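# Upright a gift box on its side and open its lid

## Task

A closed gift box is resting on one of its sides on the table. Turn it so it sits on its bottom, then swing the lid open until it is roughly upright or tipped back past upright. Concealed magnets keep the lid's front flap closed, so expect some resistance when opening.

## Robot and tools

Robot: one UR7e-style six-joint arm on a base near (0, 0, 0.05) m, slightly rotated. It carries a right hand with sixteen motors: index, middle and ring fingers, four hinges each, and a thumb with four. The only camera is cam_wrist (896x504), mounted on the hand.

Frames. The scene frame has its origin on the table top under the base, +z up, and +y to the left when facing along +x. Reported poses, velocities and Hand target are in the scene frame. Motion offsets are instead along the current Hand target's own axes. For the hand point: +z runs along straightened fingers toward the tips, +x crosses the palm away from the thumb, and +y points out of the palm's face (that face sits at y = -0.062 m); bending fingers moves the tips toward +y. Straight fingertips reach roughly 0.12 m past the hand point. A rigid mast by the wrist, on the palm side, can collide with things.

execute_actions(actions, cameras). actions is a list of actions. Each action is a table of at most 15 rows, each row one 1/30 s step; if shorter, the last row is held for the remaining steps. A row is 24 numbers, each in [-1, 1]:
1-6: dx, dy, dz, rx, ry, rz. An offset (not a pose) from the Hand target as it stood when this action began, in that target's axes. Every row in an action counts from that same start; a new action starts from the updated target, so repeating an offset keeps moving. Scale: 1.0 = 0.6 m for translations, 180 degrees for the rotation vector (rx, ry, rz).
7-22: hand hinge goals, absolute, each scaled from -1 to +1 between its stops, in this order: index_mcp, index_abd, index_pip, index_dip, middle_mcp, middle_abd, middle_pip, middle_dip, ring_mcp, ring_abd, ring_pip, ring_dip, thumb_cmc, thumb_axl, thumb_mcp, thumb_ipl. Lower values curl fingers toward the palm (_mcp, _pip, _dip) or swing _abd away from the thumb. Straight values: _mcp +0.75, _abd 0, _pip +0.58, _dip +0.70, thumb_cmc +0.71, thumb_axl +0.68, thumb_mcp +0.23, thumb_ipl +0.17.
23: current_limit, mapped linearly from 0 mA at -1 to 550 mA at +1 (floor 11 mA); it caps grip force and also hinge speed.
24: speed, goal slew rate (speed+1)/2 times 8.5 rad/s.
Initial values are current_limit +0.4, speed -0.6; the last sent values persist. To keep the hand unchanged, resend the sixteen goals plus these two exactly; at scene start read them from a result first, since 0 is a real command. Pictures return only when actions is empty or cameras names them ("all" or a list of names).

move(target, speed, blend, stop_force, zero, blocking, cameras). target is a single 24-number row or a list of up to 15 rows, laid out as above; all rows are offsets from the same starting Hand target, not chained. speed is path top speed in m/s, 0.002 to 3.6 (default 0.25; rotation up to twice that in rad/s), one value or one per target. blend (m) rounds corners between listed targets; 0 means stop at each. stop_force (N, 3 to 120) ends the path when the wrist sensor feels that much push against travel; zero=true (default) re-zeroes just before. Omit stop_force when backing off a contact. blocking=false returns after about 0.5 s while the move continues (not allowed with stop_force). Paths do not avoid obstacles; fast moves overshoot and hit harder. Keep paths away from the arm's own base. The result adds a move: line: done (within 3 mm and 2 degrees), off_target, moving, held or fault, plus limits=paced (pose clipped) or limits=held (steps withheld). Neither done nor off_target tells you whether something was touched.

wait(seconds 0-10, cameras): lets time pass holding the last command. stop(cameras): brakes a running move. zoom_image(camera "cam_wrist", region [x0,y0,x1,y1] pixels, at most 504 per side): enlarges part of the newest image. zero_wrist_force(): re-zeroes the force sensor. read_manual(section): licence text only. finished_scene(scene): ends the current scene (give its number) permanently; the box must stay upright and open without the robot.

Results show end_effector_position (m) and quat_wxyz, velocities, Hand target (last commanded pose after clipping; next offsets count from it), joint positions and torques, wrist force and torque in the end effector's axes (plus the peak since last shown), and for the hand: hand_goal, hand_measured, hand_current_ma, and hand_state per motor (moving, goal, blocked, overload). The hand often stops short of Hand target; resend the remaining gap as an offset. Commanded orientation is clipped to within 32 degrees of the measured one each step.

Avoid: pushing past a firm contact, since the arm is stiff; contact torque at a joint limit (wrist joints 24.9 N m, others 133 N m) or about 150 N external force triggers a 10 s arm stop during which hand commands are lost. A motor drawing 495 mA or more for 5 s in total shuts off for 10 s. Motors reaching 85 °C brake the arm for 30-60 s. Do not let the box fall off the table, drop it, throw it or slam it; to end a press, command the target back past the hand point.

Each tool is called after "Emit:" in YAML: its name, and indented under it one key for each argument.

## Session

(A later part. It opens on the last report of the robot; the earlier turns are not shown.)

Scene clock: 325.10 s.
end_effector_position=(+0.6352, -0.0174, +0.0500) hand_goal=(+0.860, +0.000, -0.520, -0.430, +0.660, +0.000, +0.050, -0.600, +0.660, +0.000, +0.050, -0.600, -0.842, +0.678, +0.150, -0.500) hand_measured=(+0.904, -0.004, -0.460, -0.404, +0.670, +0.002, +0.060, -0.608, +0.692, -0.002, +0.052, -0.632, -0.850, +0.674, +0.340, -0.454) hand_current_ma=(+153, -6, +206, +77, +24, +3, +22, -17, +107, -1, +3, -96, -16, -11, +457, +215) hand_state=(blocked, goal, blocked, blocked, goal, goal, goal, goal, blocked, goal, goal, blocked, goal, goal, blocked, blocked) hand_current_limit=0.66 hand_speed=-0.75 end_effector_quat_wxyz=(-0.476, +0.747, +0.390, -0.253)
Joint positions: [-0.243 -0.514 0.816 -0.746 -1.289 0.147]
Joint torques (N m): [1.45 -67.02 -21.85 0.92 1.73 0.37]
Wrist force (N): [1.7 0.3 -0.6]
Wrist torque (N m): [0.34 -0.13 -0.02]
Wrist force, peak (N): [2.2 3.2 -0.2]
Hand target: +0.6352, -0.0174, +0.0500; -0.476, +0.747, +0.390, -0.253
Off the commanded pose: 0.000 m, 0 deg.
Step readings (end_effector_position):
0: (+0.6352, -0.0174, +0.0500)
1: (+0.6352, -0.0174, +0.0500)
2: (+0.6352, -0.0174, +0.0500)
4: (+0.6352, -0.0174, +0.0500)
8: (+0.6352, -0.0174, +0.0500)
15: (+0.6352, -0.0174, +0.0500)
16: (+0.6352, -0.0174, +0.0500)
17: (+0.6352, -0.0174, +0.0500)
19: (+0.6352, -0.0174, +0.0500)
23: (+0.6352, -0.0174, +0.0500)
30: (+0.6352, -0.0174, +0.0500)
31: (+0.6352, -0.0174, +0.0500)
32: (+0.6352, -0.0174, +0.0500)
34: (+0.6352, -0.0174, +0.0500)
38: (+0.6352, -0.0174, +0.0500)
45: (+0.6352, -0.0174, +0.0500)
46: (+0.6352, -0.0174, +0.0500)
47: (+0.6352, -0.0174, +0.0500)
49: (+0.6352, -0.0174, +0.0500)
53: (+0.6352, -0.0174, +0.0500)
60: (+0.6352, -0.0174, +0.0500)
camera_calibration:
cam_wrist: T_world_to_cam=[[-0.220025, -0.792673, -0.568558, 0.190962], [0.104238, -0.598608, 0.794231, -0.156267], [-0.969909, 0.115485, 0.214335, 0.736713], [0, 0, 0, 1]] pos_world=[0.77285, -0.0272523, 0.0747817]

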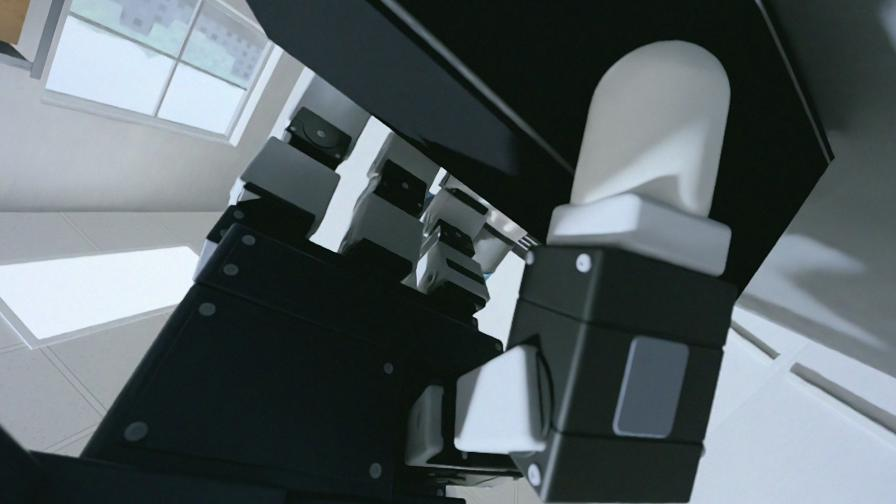

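Emit:
execute_actions:
  actions:
    - [[0,0,0,0,0,0,0.90,0,-0.40,-0.35,0.75,0,0.05,-0.45,0.75,0,0.05,-0.45,-0.842,0.678,0.35,-0.45,0.5,-0.7]]
    - [[0,0,0,0,0,0,0.96,0,-0.037,0.103,0.80,0,0.1,0.1,0.90,0,-0.037,0.103,-0.842,0.678,0.6,-0.41,0.4,-0.3]]
    - [[0,0,0,0,0,0,0.98,0,-0.037,0.103,0.80,0,0.242,0.203,0.98,0,-0.037,0.103,-0.842,0.678,0.6,-0.41,0.4,-0.3]]

Emit:
move:
  target: [0.0000,-0.1414,-0.0660,0,0,0,0.98,0,-0.037,0.103,0.80,0,0.242,0.203,0.98,0,-0.037,0.103,0.4,0.678,0.6,-0.41,0.4,-0.3]
  speed: 0.2
  cameras: ["cam_wrist"]

Scene clock: 328.27 s.
end_effector_position=(+0.6352, -0.0174, +0.0500) hand_goal=(+0.980, +0.000, -0.036, +0.104, +0.800, +0.000, +0.242, +0.204, +0.980, +0.000, -0.036, +0.104, -0.842, +0.678, +0.600, -0.410) hand_measured=(+0.958, -0.004, -0.042, +0.100, +0.782, +0.002, +0.236, +0.202, +0.958, -0.002, -0.036, +0.102, -0.842, +0.676, +0.594, -0.412) hand_current_ma=(-70, -6, -14, -6, -55, +3, -14, -5, -65, -1, +1, -5, -1, -5, -21, -4) hand_state=(blocked, goal, goal, goal, goal, goal, goal, goal, blocked, goal, goal, goal, goal, goal, goal, goal) hand_current_limit=0.40 hand_speed=-0.30 end_effector_quat_wxyz=(-0.476, +0.747, +0.390, -0.253)
Joint positions: [-0.243 -0.514 0.816 -0.746 -1.289 0.147]
Joint torques (N m): [1.95 -66.71 -21.22 0.74 1.68 0.4]
Wrist force (N): [1.9 2.3 -0.4]
Wrist torque (N m): [0.35 -0.17 0.22]
Wrist force, peak (N): [2.0 3.2 -0.2]
Hand target: +0.6352, -0.0174, +0.0500; -0.476, +0.747, +0.390, -0.253
Off the commanded pose: 0.000 m, 0 deg.
Step readings (end_effector_position):
0: (+0.6352, -0.0174, +0.0500)
1: (+0.6352, -0.0174, +0.0500)
2: (+0.6352, -0.0174, +0.0500)
4: (+0.6352, -0.0174, +0.0500)
8: (+0.6352, -0.0174, +0.0500)
15: (+0.6352, -0.0174, +0.0500)
16: (+0.6352, -0.0174, +0.0500)
17: (+0.6352, -0.0174, +0.0500)
19: (+0.6352, -0.0174, +0.0500)
23: (+0.6352, -0.0174, +0.0500)
30: (+0.6352, -0.0174, +0.0500)
31: (+0.6352, -0.0174, +0.0500)
32: (+0.6352, -0.0174, +0.0500)
34: (+0.6352, -0.0174, +0.0500)
38: (+0.6352, -0.0174, +0.0500)
45: (+0.6352, -0.0174, +0.0500)

Scene clock: 329.47 s.
end_effector_position=(+0.6359, -0.0171, +0.1435) hand_goal=(+0.980, +0.000, -0.036, +0.104, +0.800, +0.000, +0.242, +0.204, +0.980, +0.000, -0.036, +0.104, +0.400, +0.678, +0.600, -0.410) hand_measured=(+0.958, -0.004, -0.042, +0.100, +0.782, +0.002, +0.236, +0.202, +0.960, -0.002, -0.036, +0.102, +0.384, +0.676, +0.594, -0.412) hand_current_ma=(-65, -6, -14, -6, -55, +3, -14, -5, -62, -1, +1, -5, -42, -2, -17, -4) hand_state=(blocked, goal, goal, goal, goal, goal, goal, goal, blocked, goal, goal, goal, goal, goal, goal, goal) hand_current_limit=0.40 hand_speed=-0.30 end_effector_quat_wxyz=(-0.476, +0.747, +0.390, -0.253)
Joint positions: [-0.241 -0.575 0.692 -0.56 -1.288 0.147]
Joint torques (N m): [6.15 -54.64 -27.42 2.04 -1.43 -1.44]
Wrist force (N): [2.0 2.6 -0.4]
Wrist torque (N m): [0.39 -0.16 0.14]
Wrist force, peak (N): [2.1 3.5 0.1]
Hand target: +0.6359, -0.0171, +0.1436; -0.476, +0.747, +0.390, -0.253
Off the commanded pose: 0.000 m, 0 deg.
move: done
camera_calibration:
cam_wrist: T_world_to_cam=[[-0.219944, -0.792703, -0.568548, 0.244426], [0.104158, -0.598571, 0.794269, -0.230504], [-0.969936, 0.115476, 0.214218, 0.717347], [0, 0, 0, 1]] pos_world=[0.77355, -0.0270523, 0.168382]

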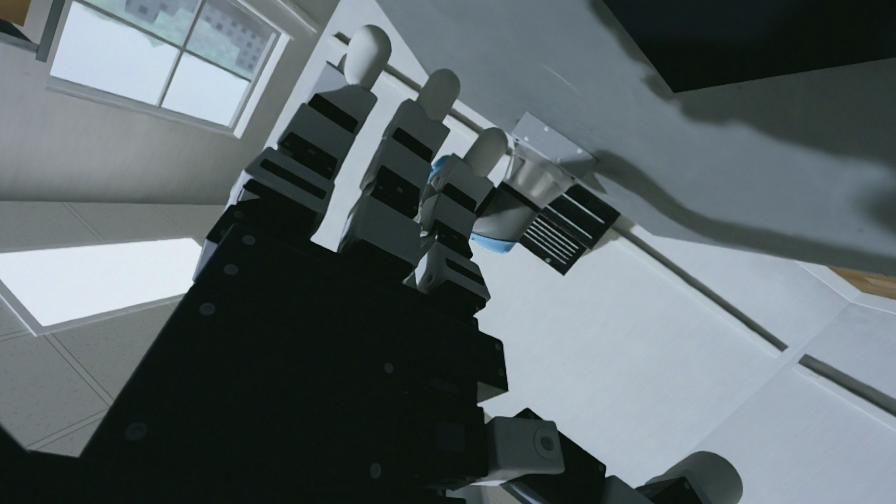

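Emit:
zoom_image:
  camera: "cam_wrist"
  region: [560, 0, 896, 190]

Scaled by 1.500.

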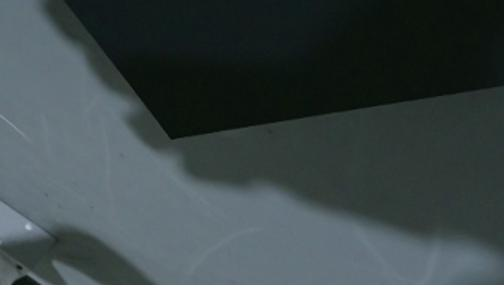

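Emit:
move:
  target: [-0.333,0.04,0.02,0,0,0,0.98,0,-0.037,0.103,0.80,0,0.242,0.203,0.98,0,-0.037,0.103,0.4,0.678,0.6,-0.41,0.4,-0.3]
  speed: 0.3
  cameras: ["cam_wrist"]

Scene clock: 333.23 s.
end_effector_position=(+0.5218, -0.1810, +0.1181) hand_goal=(+0.980, +0.000, -0.036, +0.104, +0.800, +0.000, +0.242, +0.204, +0.980, +0.000, -0.036, +0.104, +0.400, +0.678, +0.600, -0.410) hand_measured=(+0.958, -0.004, -0.042, +0.100, +0.782, +0.002, +0.236, +0.202, +0.960, -0.002, -0.036, +0.102, +0.384, +0.676, +0.594, -0.412) hand_current_ma=(-65, -5, -14, -6, -55, +3, -14, -5, -62, -1, +1, -5, -42, -2, -16, -4) hand_state=(blocked, goal, goal, goal, goal, goal, goal, goal, blocked, goal, goal, goal, goal, goal, goal, goal) hand_current_limit=0.40 hand_speed=-0.30 end_effector_quat_wxyz=(-0.476, +0.747, +0.390, -0.253)
Joint positions: [-0.503 -0.769 1.115 -0.771 -1.526 0.036]
Joint torques (N m): [-7.2 -64.14 -7.28 -0.88 -1.29 -1.68]
Wrist force (N): [1.9 2.4 -0.3]
Wrist torque (N m): [0.34 -0.13 0.26]
Wrist force, peak (N): [3.3 2.2 -0.3]
Hand target: +0.5217, -0.1812, +0.1181; -0.476, +0.747, +0.390, -0.253
Off the commanded pose: 0.000 m, 0 deg.
move: done
camera_calibration:
cam_wrist: T_world_to_cam=[[-0.220065, -0.792635, -0.568596, 0.0749862], [0.104436, -0.598679, 0.794151, -0.296649], [-0.969879, 0.115383, 0.214528, 0.630869], [0, 0, 0, 1]] pos_world=[0.659349, -0.190952, 0.142882]

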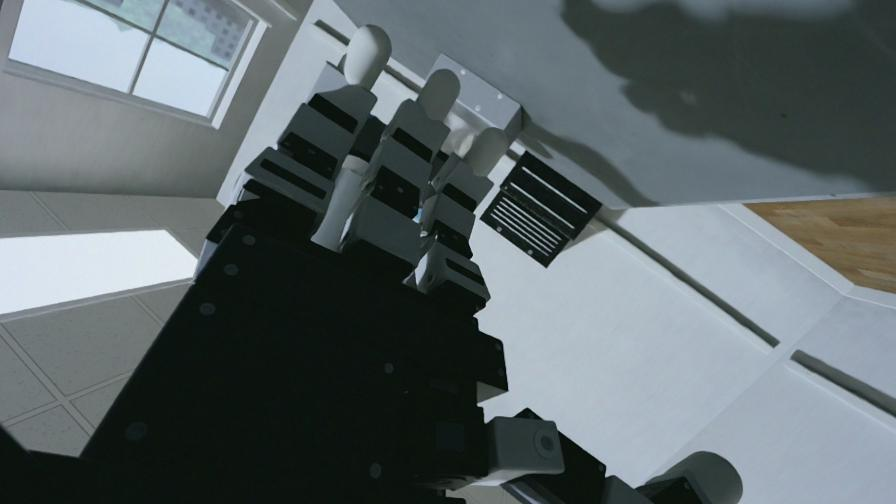

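Emit:
move:
  target: [0.2833,0.0037,-0.1086,0,0,0,0.98,0,-0.037,0.103,0.80,0,0.242,0.203,0.98,0,-0.037,0.103,0.4,0.678,0.6,-0.41,0.4,-0.3]
  speed: 0.3
  cameras: ["cam_wrist"]

Emit:
zoom_image:
  camera: "cam_wrist"
  region: [540, 0, 896, 200]

Scene clock: 336.30 s.
end_effector_position=(+0.6676, -0.0753, +0.1422) hand_goal=(+0.980, +0.000, -0.036, +0.104, +0.800, +0.000, +0.242, +0.204, +0.980, +0.000, -0.036, +0.104, +0.400, +0.678, +0.600, -0.410) hand_measured=(+0.958, -0.002, -0.042, +0.100, +0.782, +0.002, +0.236, +0.202, +0.960, -0.002, -0.036, +0.102, +0.384, +0.676, +0.594, -0.412) hand_current_ma=(-65, -5, -14, -6, -55, +3, -14, -5, -62, -1, +1, -5, -42, -2, -16, -4) hand_state=(blocked, goal, goal, goal, goal, goal, goal, goal, blocked, goal, goal, goal, goal, goal, goal, goal) hand_current_limit=0.40 hand_speed=-0.30 end_effector_quat_wxyz=(-0.476, +0.747, +0.390, -0.253)
Joint positions: [-0.298 -0.37 0.292 -0.359 -1.339 0.123]
Joint torques (N m): [6.19 -57.98 -26.96 2.19 -1.36 -1.57]
Wrist force (N): [1.7 2.3 -0.5]
Wrist torque (N m): [0.33 -0.09 0.15]
Wrist force, peak (N): [3.2 2.3 -0.3]
Hand target: +0.6678, -0.0753, +0.1422; -0.476, +0.747, +0.390, -0.253
Off the commanded pose: 0.000 m, 0 deg.
move: done
camera_calibration:
cam_wrist: T_world_to_cam=[[-0.219746, -0.792728, -0.56859, 0.20437], [0.10357, -0.598499, 0.7944, -0.267154], [-0.970044, 0.115677, 0.21362, 0.755298], [0, 0, 0, 1]] pos_world=[0.805251, -0.0852529, 0.167083]

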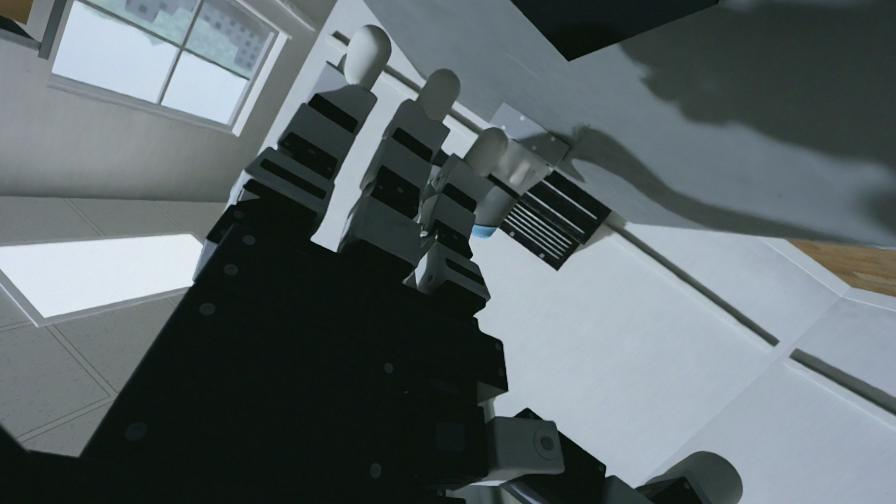

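Scaled by 1.416.

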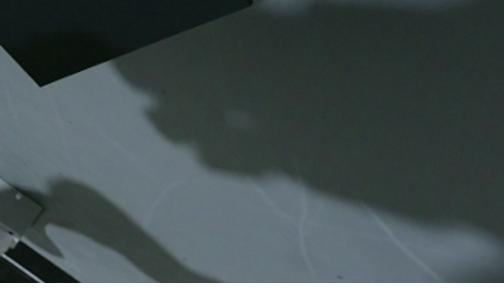

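Emit:
move:
  target:
    - [0.0227,-0.166,0.0492,-0.1111,0,0,0.686,0,-0.008,0.261,0.686,0,-0.008,0.261,0.686,0,-0.008,0.261,0.4,0.678,0.6,-0.41,0.4,-0.3]
    - [0.032,-0.221,0.2458,-0.3608,-0.0156,-0.0244,0.686,0,-0.008,0.261,0.686,0,-0.008,0.261,0.686,0,-0.008,0.261,0.4,0.678,0.6,-0.41,0.4,-0.3]
    - [0.032,-0.077,0.3128,-0.3608,-0.0156,-0.0244,0.686,0,-0.008,0.261,0.686,0,-0.008,0.261,0.686,0,-0.008,0.261,0.4,0.678,0.6,-0.41,0.4,-0.3]
  speed: [0.3,0.35,0.2]
  blend: [0.03,0.03,0]
  cameras: ["cam_wrist"]

Scene clock: 346.50 s.
end_effector_position=(+0.5223, +0.0481, +0.1055) hand_goal=(+0.686, +0.000, -0.008, +0.262, +0.686, +0.000, -0.008, +0.262, +0.686, +0.000, -0.008, +0.262, +0.400, +0.678, +0.600, -0.410) hand_measured=(+0.684, -0.002, -0.010, +0.260, +0.684, +0.002, -0.006, +0.260, +0.684, -0.002, -0.010, +0.260, +0.396, +0.678, +0.594, -0.412) hand_current_ma=(-2, -5, -2, -5, -2, +3, +3, -4, -2, -1, -2, -4, -6, -2, -16, -4) hand_state=(goal, goal, goal, goal, goal, goal, goal, goal, goal, goal, goal, goal, goal, goal, goal, goal) hand_current_limit=0.40 hand_speed=-0.30 end_effector_quat_wxyz=(-0.001, +0.865, +0.502, -0.004)
Joint positions: [-0.003 -1.335 2.183 -2.401 -1.577 0.47]
Joint torques (N m): [5.82 -20.1 -4.93 -4 -1.63 1.59]
Wrist force (N): [2.5 1.0 1.7]
Wrist torque (N m): [0.22 -0.18 0.12]
Wrist force, peak (N): [1.6 3.9 -0.7]
Hand target: +0.5223, +0.0481, +0.1055; -0.001, +0.865, +0.502, -0.004
Off the commanded pose: 0.000 m, 0 deg.
move: done
camera_calibration:
cam_wrist: T_world_to_cam=[[0.167627, -0.985833, 0.00590142, -0.00425681], [-0.681155, -0.111489, 0.7236, 0.24481], [-0.712691, -0.125314, -0.690194, 0.580459], [0, 0, 0, 1]] pos_world=[0.581155, 0.095837, 0.22351]

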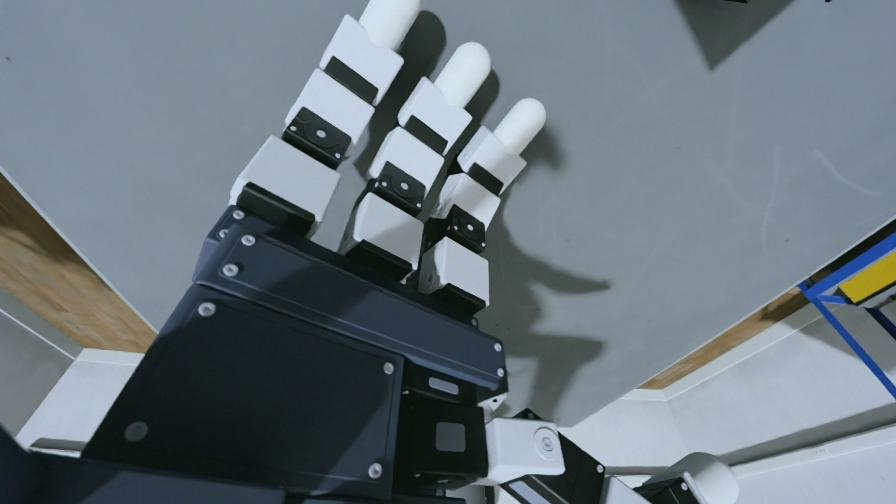

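Emit:
move:
  target: [-0.06,-0.12,-0.05,0,0,0,0.686,0,-0.008,0.261,0.686,0,-0.008,0.261,0.686,0,-0.008,0.261,0.4,0.678,0.6,-0.41,0.4,-0.3]
  speed: 0.25
  cameras: ["cam_wrist"]

Emit:
zoom_image:
  camera: "cam_wrist"
  region: [400, 0, 896, 250]

Scene clock: 348.30 s.
end_effector_position=(+0.4423, +0.0525, +0.1360) hand_goal=(+0.686, +0.000, -0.008, +0.262, +0.686, +0.000, -0.008, +0.262, +0.686, +0.000, -0.008, +0.262, +0.400, +0.678, +0.600, -0.410) hand_measured=(+0.686, -0.002, -0.010, +0.260, +0.686, +0.002, -0.006, +0.260, +0.686, -0.002, -0.010, +0.260, +0.398, +0.678, +0.594, -0.412) hand_current_ma=(-1, -5, -2, -5, -1, +3, +3, -4, -1, -1, -2, -4, -4, -2, -16, -4) hand_state=(goal, goal, goal, goal, goal, goal, goal, goal, goal, goal, goal, goal, goal, goal, goal, goal) hand_current_limit=0.40 hand_speed=-0.30 end_effector_quat_wxyz=(-0.001, +0.865, +0.502, -0.004)
Joint positions: [-0.001 -1.573 2.348 -2.329 -1.577 0.472]
Joint torques (N m): [-7.74 -26.13 -6.48 -1 1.61 -1.52]
Wrist force (N): [2.4 1.1 1.7]
Wrist torque (N m): [0.25 -0.18 0.20]
Wrist force, peak (N): [2.9 1.9 2.1]
Hand target: +0.4422, +0.0525, +0.1360; -0.001, +0.865, +0.502, -0.004
Off the commanded pose: 0.000 m, 0 deg.
move: done
camera_calibration:
cam_wrist: T_world_to_cam=[[0.167627, -0.985833, 0.00590136, 0.0133283], [-0.681155, -0.111489, 0.7236, 0.168742], [-0.712691, -0.125314, -0.690194, 0.544906], [0, 0, 0, 1]] pos_world=[0.501055, 0.100237, 0.25391]

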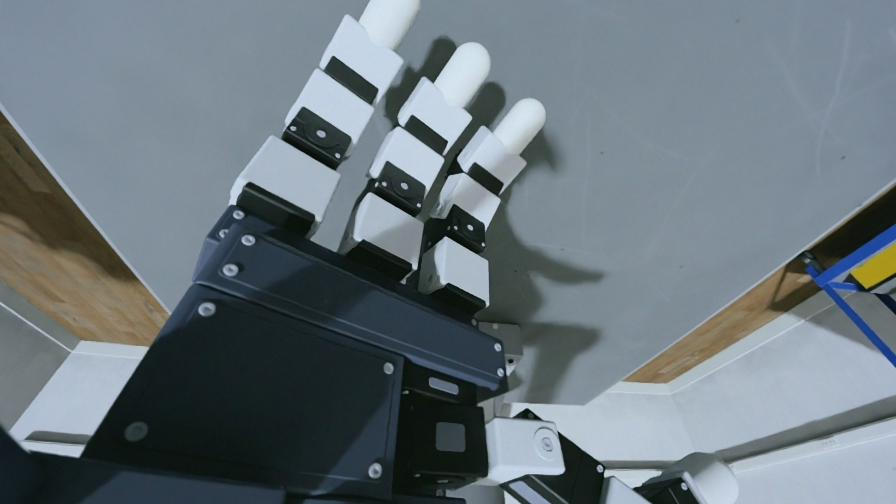

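Scaled by 1.016.

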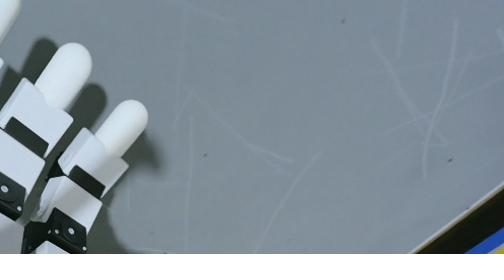

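Emit:
move:
  target:
    - [0.0605,0.2448,0.0522,0,0,0,0.686,0,-0.008,0.261,0.686,0,-0.008,0.261,0.686,0,-0.008,0.261,0.4,0.678,0.6,-0.41,0.4,-0.3]
    - [0.0605,0.303,0.0522,0,0,0,0.686,0,-0.008,0.261,0.686,0,-0.008,0.261,0.686,0,-0.008,0.261,0.4,0.678,0.6,-0.41,0.4,-0.3]
  speed: [0.25,0.06]
  blend: [0.01,0]
  cameras: ["cam_wrist"]

Scene clock: 350.70 s.
end_effector_position=(+0.6178, -0.0060, +0.1036) hand_goal=(+0.686, +0.000, -0.008, +0.262, +0.686, +0.000, -0.008, +0.262, +0.686, +0.000, -0.008, +0.262, +0.400, +0.678, +0.600, -0.410) hand_measured=(+0.686, -0.002, -0.008, +0.260, +0.686, +0.002, -0.006, +0.260, +0.686, -0.002, -0.008, +0.260, +0.398, +0.678, +0.594, -0.412) hand_current_ma=(+1, -4, -1, -5, +0, +3, +3, -4, +0, -1, -1, -4, -4, -2, -16, -4) hand_state=(goal, goal, goal, goal, goal, goal, goal, goal, goal, goal, goal, goal, goal, goal, goal, goal) hand_current_limit=0.40 hand_speed=-0.30 end_effector_quat_wxyz=(-0.001, +0.865, +0.502, -0.004)
Joint positions: [-0.092 -1.167 1.943 -2.33 -1.578 0.381]
Joint torques (N m): [-8.68 -30.24 -25.35 -1 -1.72 -1.66]
Wrist force (N): [2.7 0.9 1.2]
Wrist torque (N m): [0.30 -0.23 0.31]
Wrist force, peak (N): [2.7 1.7 1.8]
Hand target: +0.6179, -0.0060, +0.1036; -0.001, +0.865, +0.502, -0.004
Off the commanded pose: 0.000 m, 0 deg.
move: done
camera_calibration:
cam_wrist: T_world_to_cam=[[0.167638, -0.985831, 0.00591282, -0.0735804], [-0.681203, -0.111497, 0.723554, 0.305251], [-0.712643, -0.125323, -0.690243, 0.640268], [0, 0, 0, 1]] pos_world=[0.676555, 0.041737, 0.22151]

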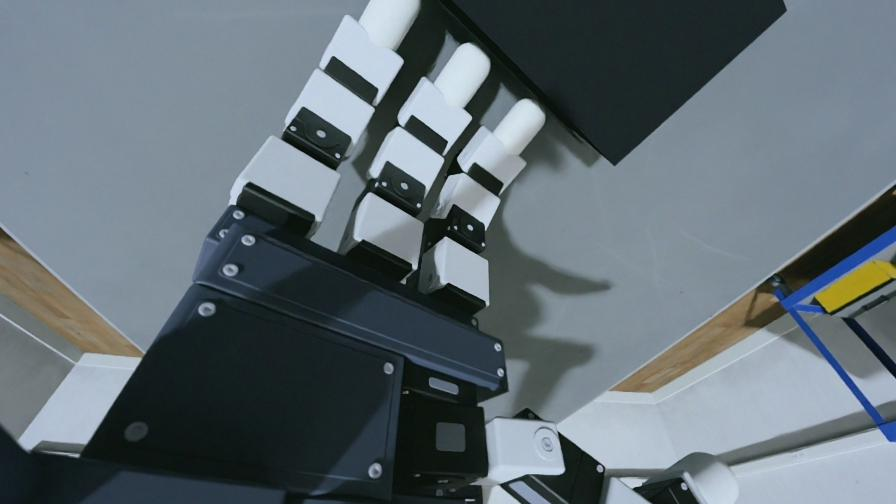

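Now I see the box. Zoom.

Emit:
zoom_image:
  camera: "cam_wrist"
  region: [410, 0, 700, 180]

Scaled by 1.738.

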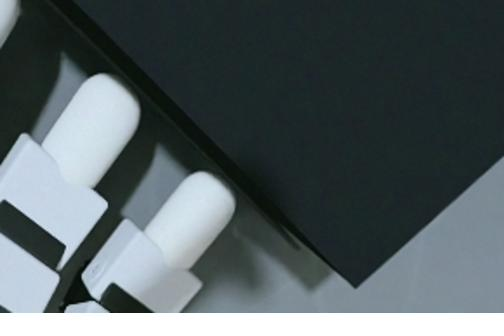

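Emit:
move:
  target: [0,0.020,0,0,0,-0.006,0.686,0,-0.008,0.261,0.686,0,-0.008,0.261,0.686,0,-0.008,0.261,0.4,0.678,0.6,-0.41,0.4,-0.3]
  speed: 0.06
  cameras: ["cam_wrist"]

Emit:
zoom_image:
  camera: "cam_wrist"
  region: [410, 0, 700, 180]

Scene clock: 354.03 s.
end_effector_position=(+0.6282, -0.0119, +0.1035) hand_goal=(+0.686, +0.000, -0.008, +0.262, +0.686, +0.000, -0.008, +0.262, +0.686, +0.000, -0.008, +0.262, +0.400, +0.678, +0.600, -0.410) hand_measured=(+0.686, -0.002, -0.008, +0.260, +0.686, +0.002, -0.006, +0.260, +0.686, -0.002, -0.008, +0.260, +0.398, +0.678, +0.594, -0.412) hand_current_ma=(+1, -4, -1, -5, +0, +3, +3, -4, +0, -1, -1, -4, -4, -2, -16, -4) hand_state=(goal, goal, goal, goal, goal, goal, goal, goal, goal, goal, goal, goal, goal, goal, goal, goal) hand_current_limit=0.40 hand_speed=-0.30 end_effector_quat_wxyz=(-0.001, +0.860, +0.510, -0.004)
Joint positions: [-0.103 -1.151 1.917 -2.32 -1.579 0.352]
Joint torques (N m): [-7.49 -31.3 -24.21 -1.08 -1.51 -1.71]
Wrist force (N): [2.6 1.0 1.2]
Wrist torque (N m): [0.29 -0.23 0.30]
Wrist force, peak (N): [2.7 1.2 1.4]
Hand target: +0.6283, -0.0120, +0.1035; -0.001, +0.860, +0.511, -0.004
Off the commanded pose: 0.000 m, 0 deg.
move: done
camera_calibration:
cam_wrist: T_world_to_cam=[[0.185928, -0.982546, 0.00578236, -0.092598], [-0.678943, -0.124218, 0.723606, 0.310118], [-0.710258, -0.138464, -0.690189, 0.645299], [0, 0, 0, 1]] pos_world=[0.686098, 0.0368914, 0.22151]

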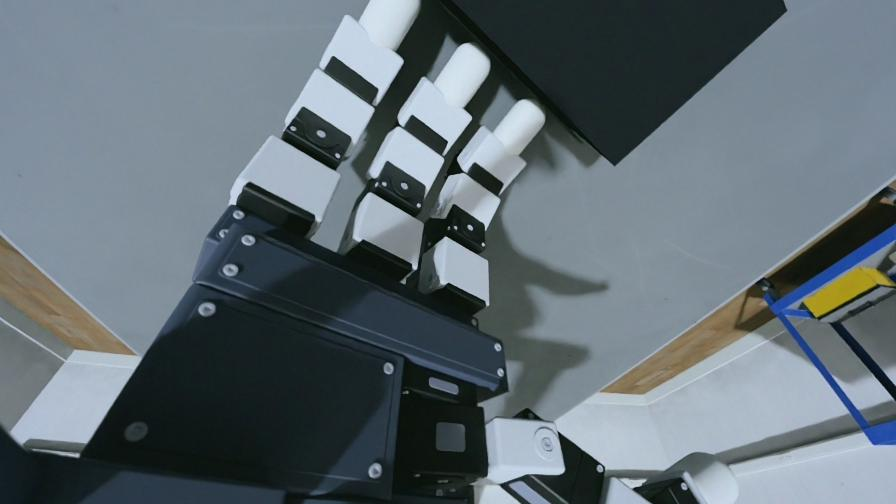

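Scaled by 1.738.

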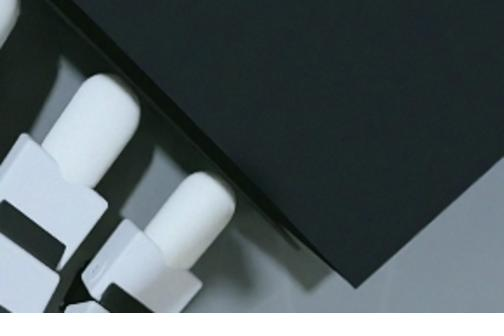

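Emit:
move:
  target:
    - [0,-0.0018,-0.0312,0,0,0,0.686,0,-0.008,0.261,0.686,0,-0.008,0.261,0.686,0,-0.008,0.261,0.4,0.678,0.6,-0.41,0.4,-0.3]
    - [0,-0.0002,-0.049,0,0,0,0.686,0,-0.008,0.261,0.686,0,-0.008,0.261,0.686,0,-0.008,0.261,0.4,0.678,0.6,-0.41,0.4,-0.3]
    - [0,0.0057,-0.0612,0,0,0,0.686,0,-0.008,0.261,0.686,0,-0.008,0.261,0.686,0,-0.008,0.261,0.4,0.678,0.6,-0.41,0.4,-0.3]
  speed: 0.04
  blend: [0.002,0.002,0]
  cameras: ["cam_wrist"]

Emit:
zoom_image:
  camera: "cam_wrist"
  region: [410, 0, 830, 250]

Scene clock: 357.70 s.
end_effector_position=(+0.6315, -0.0135, +0.1401) hand_goal=(+0.686, +0.000, -0.008, +0.262, +0.686, +0.000, -0.008, +0.262, +0.686, +0.000, -0.008, +0.262, +0.400, +0.678, +0.600, -0.410) hand_measured=(+0.686, -0.002, -0.008, +0.260, +0.686, +0.002, -0.006, +0.260, +0.686, -0.002, -0.008, +0.260, +0.398, +0.678, +0.594, -0.412) hand_current_ma=(+1, -4, -1, -5, +0, +3, +3, -4, +0, -1, -1, -4, -4, -2, -16, -4) hand_state=(goal, goal, goal, goal, goal, goal, goal, goal, goal, goal, goal, goal, goal, goal, goal, goal) hand_current_limit=0.40 hand_speed=-0.30 end_effector_quat_wxyz=(-0.001, +0.860, +0.511, -0.004)
Joint positions: [-0.104 -1.204 1.876 -2.226 -1.579 0.35]
Joint torques (N m): [-7.53 -45.92 -25.15 -0.89 -1.64 -1.72]
Wrist force (N): [2.7 0.8 1.4]
Wrist torque (N m): [0.21 -0.22 0.30]
Wrist force, peak (N): [2.6 1.1 2.1]
Hand target: +0.6316, -0.0135, +0.1402; -0.001, +0.860, +0.511, -0.004
Off the commanded pose: 0.000 m, 0 deg.
move: done
camera_calibration:
cam_wrist: T_world_to_cam=[[0.186143, -0.982506, 0.00571858, -0.0950296], [-0.678947, -0.12442, 0.723568, 0.285707], [-0.710198, -0.13857, -0.690229, 0.672669], [0, 0, 0, 1]] pos_world=[0.689398, 0.0353921, 0.258111]

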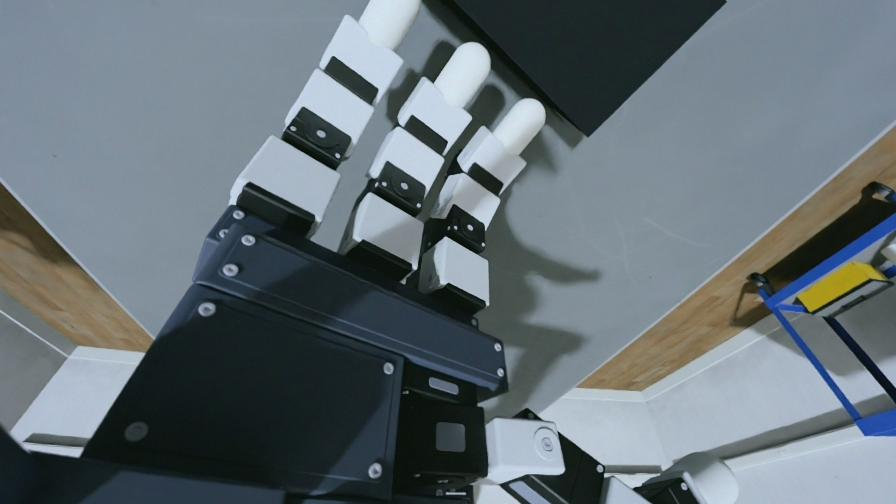

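Scaled by 1.200.

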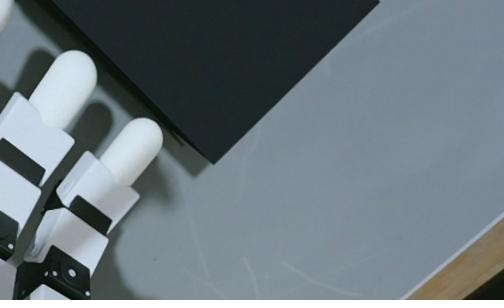

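Emit:
move:
  target:
    - [0,-0.0283,0,0,0,0,0.686,0,-0.008,0.261,0.686,0,-0.008,0.261,0.686,0,-0.008,0.261,0.4,0.678,0.6,-0.41,0.4,-0.3]
    - [0,-0.0283,0.0592,0,0,0,0.686,0,-0.008,0.261,0.686,0,-0.008,0.261,0.686,0,-0.008,0.261,0.4,0.678,0.6,-0.41,0.4,-0.3]
    - [0,0.0033,0.0592,0,0,0,0.686,0,-0.008,0.261,0.686,0,-0.008,0.261,0.686,0,-0.008,0.261,0.4,0.678,0.6,-0.41,0.4,-0.3]
    - [0,0.0117,0.0275,0,0,0,0.686,0,-0.008,0.261,0.686,0,-0.008,0.261,0.686,0,-0.008,0.261,0.4,0.678,0.6,-0.41,0.4,-0.3]
  speed: [0.08,0.1,0.05,0.03]
  blend: [0.005,0.005,0.002,0]
  cameras: ["cam_wrist"]

Emit:
zoom_image:
  camera: "cam_wrist"
  region: [410, 0, 830, 250]

Scene clock: 363.60 s.
end_effector_position=(+0.6376, -0.0169, +0.1236) hand_goal=(+0.686, +0.000, -0.008, +0.262, +0.686, +0.000, -0.008, +0.262, +0.686, +0.000, -0.008, +0.262, +0.400, +0.678, +0.600, -0.410) hand_measured=(+0.686, -0.002, -0.008, +0.260, +0.686, +0.002, -0.006, +0.260, +0.686, -0.002, -0.008, +0.260, +0.398, +0.678, +0.594, -0.412) hand_current_ma=(+1, -4, +0, -4, +0, +3, +3, -3, +0, -1, +0, -3, -4, -2, -16, -4) hand_state=(goal, goal, goal, goal, goal, goal, goal, goal, goal, goal, goal, goal, goal, goal, goal, goal) hand_current_limit=0.40 hand_speed=-0.30 end_effector_quat_wxyz=(-0.001, +0.860, +0.511, -0.004)
Joint positions: [-0.109 -1.167 1.874 -2.261 -1.579 0.345]
Joint torques (N m): [-7.79 -45.94 -24.43 -0.71 -1.46 -1.54]
Wrist force (N): [2.8 0.9 1.4]
Wrist torque (N m): [0.22 -0.25 0.31]
Wrist force, peak (N): [2.9 0.7 2.3]
Hand target: +0.6376, -0.0169, +0.1237; -0.001, +0.860, +0.511, -0.004
Off the commanded pose: 0.000 m, 0 deg.
move: done
camera_calibration:
cam_wrist: T_world_to_cam=[[0.186143, -0.982506, 0.00571858, -0.0995089], [-0.678947, -0.12442, 0.723568, 0.301425], [-0.710198, -0.13857, -0.690229, 0.665058], [0, 0, 0, 1]] pos_world=[0.695498, 0.0318921, 0.241511]

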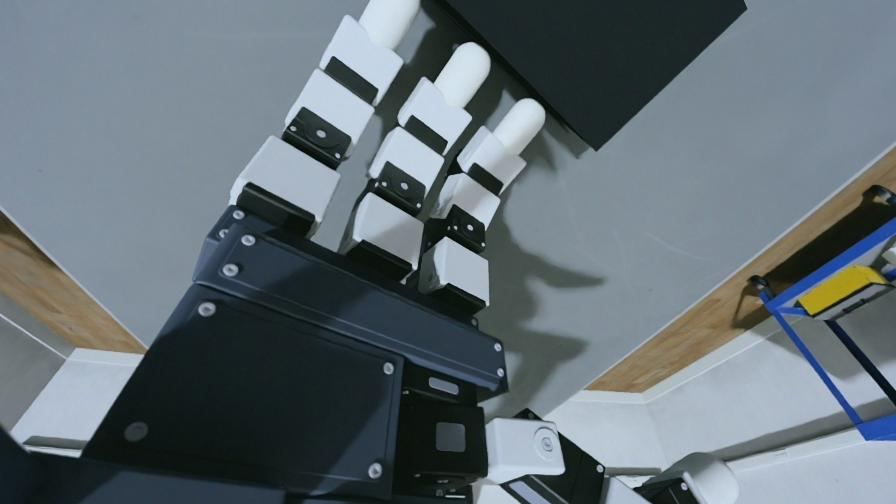

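Scaled by 1.200.

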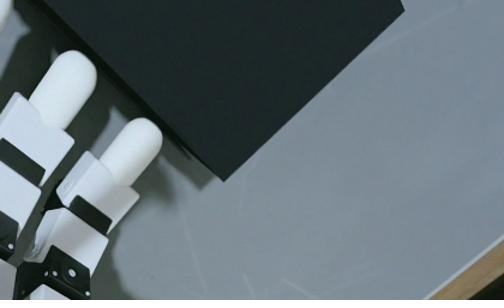

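Emit:
move:
  target:
    - [0,-0.08,0,0,0,0,0.686,0,-0.008,0.261,0.686,0,-0.008,0.261,0.686,0,-0.008,0.261,0.4,0.678,0.6,-0.41,0.4,-0.3]
    - [0.2993,-0.12,-0.1272,0,0,-0.5,0.686,0,-0.008,0.261,0.686,0,-0.008,0.261,0.686,0,-0.008,0.261,0.4,0.678,0.6,-0.41,0.4,-0.3]
  speed: [0.15,0.5]
  blend: [0.01,0]
  cameras: ["cam_wrist"]

Scene clock: 368.93 s.
end_effector_position=(+0.6609, +0.1754, +0.1993) hand_goal=(+0.686, +0.000, -0.008, +0.262, +0.686, +0.000, -0.008, +0.262, +0.686, +0.000, -0.008, +0.262, +0.400, +0.678, +0.600, -0.410) hand_measured=(+0.686, -0.002, -0.008, +0.260, +0.686, +0.002, -0.006, +0.260, +0.686, -0.002, -0.008, +0.260, +0.398, +0.678, +0.594, -0.412) hand_current_ma=(+1, -4, +0, -4, +0, +3, +3, -3, +0, -1, +0, -3, -3, -2, -16, -4) hand_state=(goal, goal, goal, goal, goal, goal, goal, goal, goal, goal, goal, goal, goal, goal, goal, goal) hand_current_limit=0.40 hand_speed=-0.30 end_effector_quat_wxyz=(-0.003, +0.247, +0.969, -0.002)
Joint positions: [0.012 -1.196 1.684 -2.041 -1.577 -1.105]
Joint torques (N m): [6.04 -31.89 -27.26 -0.78 1.76 -1.55]
Wrist force (N): [2.5 1.1 1.9]
Wrist torque (N m): [0.21 -0.18 0.28]
Wrist force, peak (N): [3.0 1.6 1.1]
Hand target: +0.6609, +0.1755, +0.1993; -0.003, +0.247, +0.969, -0.002
Off the commanded pose: 0.000 m, 0 deg.
move: done
camera_calibration:
cam_wrist: T_world_to_cam=[[0.982576, 0.185824, -0.0036175, -0.644732], [0.131653, -0.682136, 0.719276, -0.15064], [0.131191, -0.70722, -0.694715, 0.305068], [0, 0, 0, 1]] pos_world=[0.613308, 0.232799, 0.317955]

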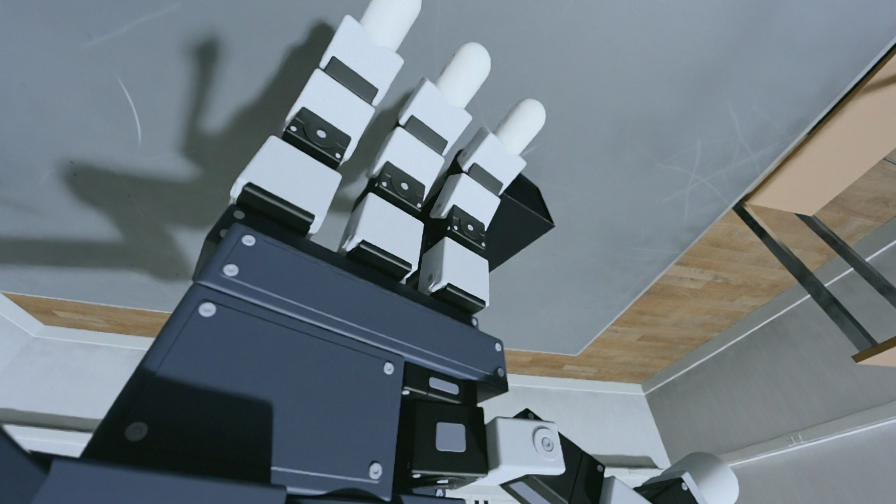

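Emit:
move:
  target: [0.22,0.03,0.05,0,0,0,0.686,0,-0.008,0.261,0.686,0,-0.008,0.261,0.686,0,-0.008,0.261,0.4,0.678,0.6,-0.41,0.4,-0.3]
  speed: 0.3
  cameras: ["cam_wrist"]

Emit:
zoom_image:
  camera: "cam_wrist"
  region: [500, 0, 896, 260]

Scene clock: 370.63 s.
end_effector_position=(+0.5535, +0.2543, +0.1699) hand_goal=(+0.686, +0.000, -0.008, +0.262, +0.686, +0.000, -0.008, +0.262, +0.686, +0.000, -0.008, +0.262, +0.400, +0.678, +0.600, -0.410) hand_measured=(+0.686, -0.002, -0.008, +0.260, +0.686, +0.002, -0.006, +0.260, +0.686, -0.002, -0.008, +0.260, +0.398, +0.678, +0.594, -0.412) hand_current_ma=(+1, -4, +0, -4, +0, +3, +3, -3, +0, -1, +0, -3, -3, -2, -16, -4) hand_state=(goal, goal, goal, goal, goal, goal, goal, goal, goal, goal, goal, goal, goal, goal, goal, goal) hand_current_limit=0.40 hand_speed=-0.30 end_effector_quat_wxyz=(-0.003, +0.247, +0.969, -0.002)
Joint positions: [0.161 -1.335 1.961 -2.179 -1.574 -0.956]
Joint torques (N m): [5.52 -40.34 -8.88 -4.06 -1.2 1.55]
Wrist force (N): [2.7 0.9 1.6]
Wrist torque (N m): [0.23 -0.25 0.21]
Wrist force, peak (N): [3.8 1.3 2.0]
Hand target: +0.5534, +0.2544, +0.1698; -0.003, +0.247, +0.969, -0.002
Off the commanded pose: 0.000 m, 0 deg.
move: done
camera_calibration:
cam_wrist: T_world_to_cam=[[0.982523, 0.186106, -0.00375024, -0.55409], [0.13196, -0.682173, 0.719185, -0.0616655], [0.131286, -0.70711, -0.694809, 0.354464], [0, 0, 0, 1]] pos_world=[0.506007, 0.311698, 0.288556]

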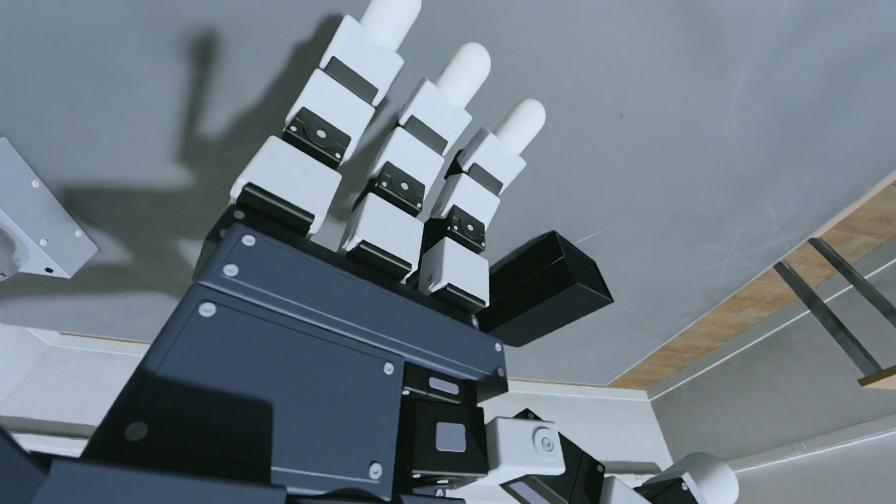

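Scaled by 1.273.

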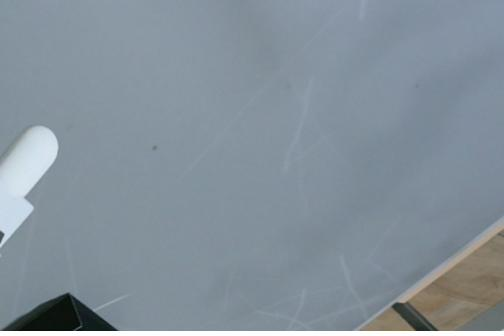

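Emit:
zoom_image:
  camera: "cam_wrist"
  region: [460, 210, 640, 360]

Scaled by 2.800.

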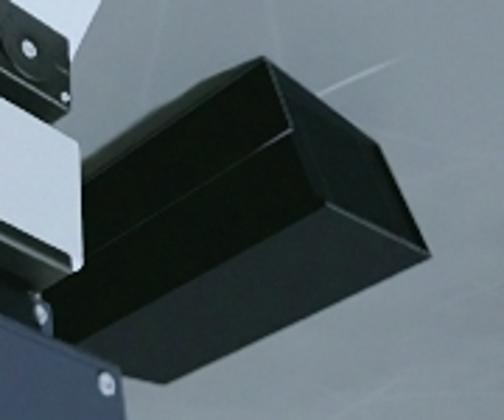

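Emit:
move:
  target:
    - [-0.2058,-0.3238,0.033,0,0,0.5,0.686,0,-0.008,0.261,0.686,0,-0.008,0.261,0.686,0,-0.008,0.261,0.4,0.678,0.6,-0.41,0.4,-0.3]
    - [-0.2872,-0.3238,0.1102,0,0,0.5,0.686,0,-0.008,0.261,0.686,0,-0.008,0.261,0.686,0,-0.008,0.261,0.4,0.678,0.6,-0.41,0.4,-0.3]
    - [-0.3372,-0.3238,0.1102,0,0,0.5,0.686,0,-0.008,0.261,0.686,0,-0.008,0.261,0.686,0,-0.008,0.261,0.4,0.678,0.6,-0.41,0.4,-0.3]
  speed: [0.4,0.2,0.04]
  blend: [0.03,0.005,0]
  cameras: ["cam_wrist"]

Emit:
zoom_image:
  camera: "cam_wrist"
  region: [410, 0, 700, 180]

Scene clock: 377.13 s.
end_effector_position=(+0.6375, -0.0132, +0.1039) hand_goal=(+0.686, +0.000, -0.008, +0.262, +0.686, +0.000, -0.008, +0.262, +0.686, +0.000, -0.008, +0.262, +0.400, +0.678, +0.600, -0.410) hand_measured=(+0.686, -0.002, -0.008, +0.260, +0.686, +0.002, -0.006, +0.260, +0.686, -0.002, -0.008, +0.260, +0.398, +0.678, +0.594, -0.412) hand_current_ma=(+1, -4, +0, -4, +0, +3, +3, -3, +0, -1, +0, -3, -3, -2, -16, -4) hand_state=(goal, goal, goal, goal, goal, goal, goal, goal, goal, goal, goal, goal, goal, goal, goal, goal) hand_current_limit=0.40 hand_speed=-0.30 end_effector_quat_wxyz=(-0.001, +0.860, +0.511, -0.004)
Joint positions: [-0.103 -1.135 1.89 -2.309 -1.579 0.351]
Joint torques (N m): [-8.35 -30.33 -24.33 -0.84 -1.66 -1.56]
Wrist force (N): [2.6 0.5 1.3]
Wrist torque (N m): [0.22 -0.23 0.29]
Wrist force, peak (N): [2.6 1.5 2.5]
Hand target: +0.6376, -0.0133, +0.1039; -0.001, +0.860, +0.511, -0.004
Off the commanded pose: 0.000 m, 0 deg.
move: done
camera_calibration:
cam_wrist: T_world_to_cam=[[0.186143, -0.982506, 0.00571858, -0.0957424], [-0.678947, -0.12442, 0.723568, 0.316071], [-0.710198, -0.13857, -0.690229, 0.651903], [0, 0, 0, 1]] pos_world=[0.695398, 0.0355921, 0.221811]

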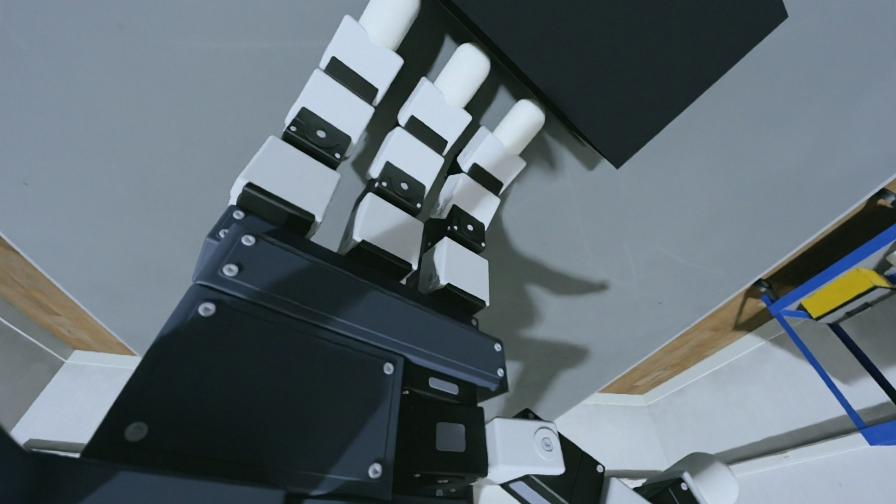

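Scaled by 1.738.

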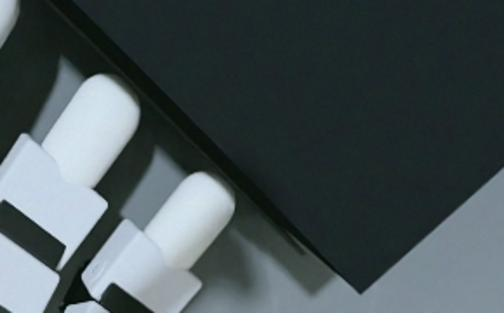

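Emit:
move:
  target:
    - [0,0.0025,-0.013,0,0,0,0.686,0,-0.008,0.261,0.686,0,-0.008,0.261,0.686,0,-0.008,0.261,0.4,0.678,0.6,-0.41,0.4,-0.3]
    - [0,0.005,-0.0297,0,0,0,0.686,0,-0.008,0.261,0.686,0,-0.008,0.261,0.686,0,-0.008,0.261,0.4,0.678,0.6,-0.41,0.4,-0.3]
    - [0,0.0062,-0.0463,0,0,0,0.686,0,-0.008,0.261,0.686,0,-0.008,0.261,0.686,0,-0.008,0.261,0.4,0.678,0.6,-0.41,0.4,-0.3]
  speed: 0.03
  blend: [0.002,0.002,0]
  cameras: ["cam_wrist"]

Emit:
zoom_image:
  camera: "cam_wrist"
  region: [410, 0, 700, 180]

Scene clock: 379.23 s.
end_effector_position=(+0.6410, -0.0150, +0.1315) hand_goal=(+0.686, +0.000, -0.008, +0.262, +0.686, +0.000, -0.008, +0.262, +0.686, +0.000, -0.008, +0.262, +0.400, +0.678, +0.600, -0.410) hand_measured=(+0.686, -0.002, -0.008, +0.260, +0.686, +0.002, -0.006, +0.260, +0.686, -0.002, -0.008, +0.260, +0.398, +0.678, +0.594, -0.412) hand_current_ma=(+1, -4, +0, -4, +0, +3, +3, -3, +0, -1, +0, -3, -3, -2, -16, -4) hand_state=(goal, goal, goal, goal, goal, goal, goal, goal, goal, goal, goal, goal, goal, goal, goal, goal) hand_current_limit=0.40 hand_speed=-0.30 end_effector_quat_wxyz=(-0.001, +0.860, +0.511, -0.004)
Joint positions: [-0.105 -1.172 1.856 -2.238 -1.579 0.35]
Joint torques (N m): [-7.95 -47.49 -25.28 -0.97 -1.53 -1.61]
Wrist force (N): [2.8 0.8 1.4]
Wrist torque (N m): [0.20 -0.25 0.32]
Wrist force, peak (N): [2.9 1.1 1.6]
Hand target: +0.6411, -0.0150, +0.1317; -0.001, +0.860, +0.511, -0.004
Off the commanded pose: 0.000 m, 0 deg.
move: done
camera_calibration:
cam_wrist: T_world_to_cam=[[0.186143, -0.982506, 0.00571858, -0.0982226], [-0.678947, -0.12442, 0.723568, 0.298193], [-0.710198, -0.13857, -0.690229, 0.673272], [0, 0, 0, 1]] pos_world=[0.698898, 0.0338921, 0.249511]

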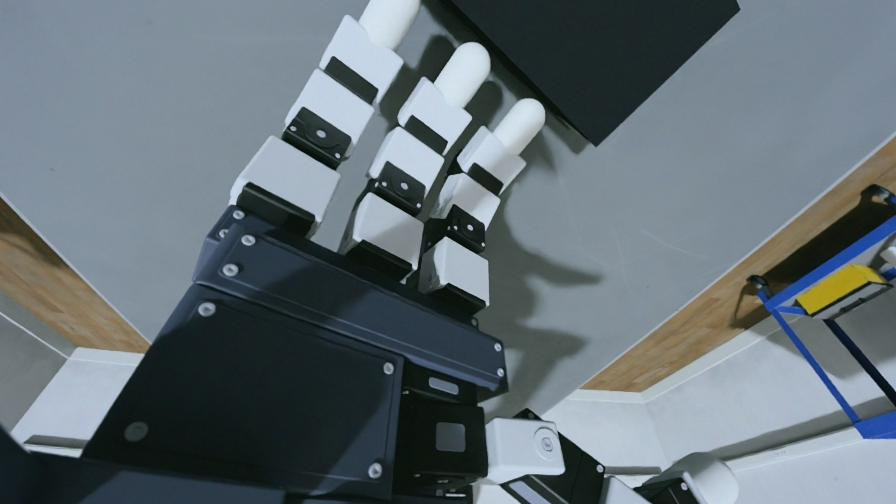

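Scaled by 1.738.

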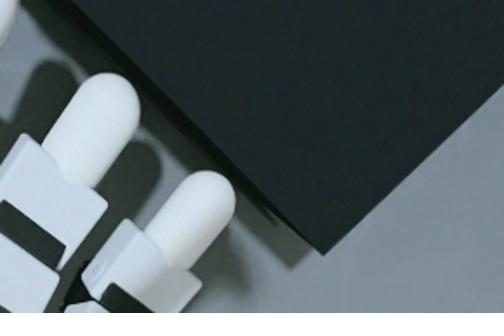

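Emit:
move:
  target:
    - [0,-0.075,0,0,0,0,0.686,0,-0.008,0.261,0.686,0,-0.008,0.261,0.686,0,-0.008,0.261,0.4,0.678,0.6,-0.41,0.4,-0.3]
    - [-0.02,-0.02,-0.18,0.1667,0,0,0.686,0,-0.008,0.261,0.686,0,-0.008,0.261,0.686,0,-0.008,0.261,0.4,0.678,0.6,-0.41,0.4,-0.3]
    - [-0.0587,0.1407,-0.0175,0.3611,0,0,0.686,0,-0.008,0.261,0.686,0,-0.008,0.261,0.686,0,-0.008,0.261,0.4,0.678,0.6,-0.41,0.4,-0.3]
  speed: [0.2,0.4,0.35]
  blend: [0.01,0.03,0]
  cameras: ["cam_wrist"]

Emit:
zoom_image:
  camera: "cam_wrist"
  region: [540, 0, 896, 200]

Scene clock: 386.43 s.
end_effector_position=(+0.6969, -0.0860, +0.1416) hand_goal=(+0.686, +0.000, -0.008, +0.262, +0.686, +0.000, -0.008, +0.262, +0.686, +0.000, -0.008, +0.262, +0.400, +0.678, +0.600, -0.410) hand_measured=(+0.680, -0.002, -0.008, +0.260, +0.680, +0.002, -0.006, +0.260, +0.680, -0.002, -0.008, +0.260, +0.394, +0.678, +0.594, -0.412) hand_current_ma=(-13, -4, +0, -4, -11, +3, +3, -3, -12, -1, +0, -3, -11, -2, -16, -4) hand_state=(goal, goal, goal, goal, goal, goal, goal, goal, goal, goal, goal, goal, goal, goal, goal, goal) hand_current_limit=0.40 hand_speed=-0.30 end_effector_quat_wxyz=(-0.431, +0.749, +0.442, -0.240)
Joint positions: [-0.282 -0.261 0.035 -0.315 -1.4 0.085]
Joint torques (N m): [-7.83 -59.74 -27.16 1.87 1.95 -1.58]
Wrist force (N): [1.7 2.2 -0.2]
Wrist torque (N m): [0.37 -0.10 0.23]
Wrist force, peak (N): [3.0 -0.3 2.7]
Hand target: +0.6984, -0.0863, +0.1419; -0.462, +0.725, +0.428, -0.278
Off the commanded pose: 0.002 m, 6 deg.
elbow stopped short: the move would have taken joint 3 (elbow) straighter than the controller allows.
move: off_target
camera_calibration:
cam_wrist: T_world_to_cam=[[-0.0908977, -0.825116, -0.557604, 0.10788], [0.068934, -0.563792, 0.823035, -0.252987], [-0.993472, 0.0363741, 0.108126, 0.809509], [0, 0, 0, 1]] pos_world=[0.831469, -0.0830636, 0.180842]

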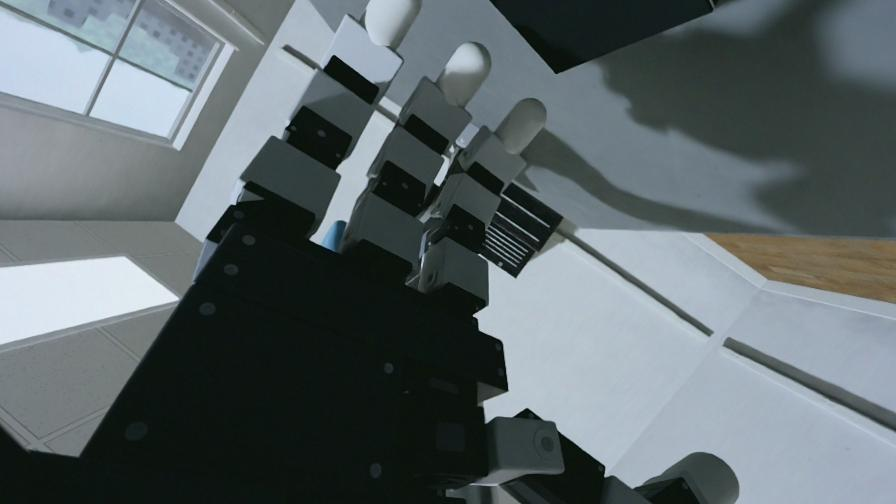

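Scaled by 1.416.

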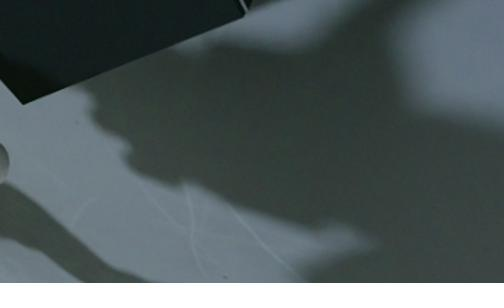

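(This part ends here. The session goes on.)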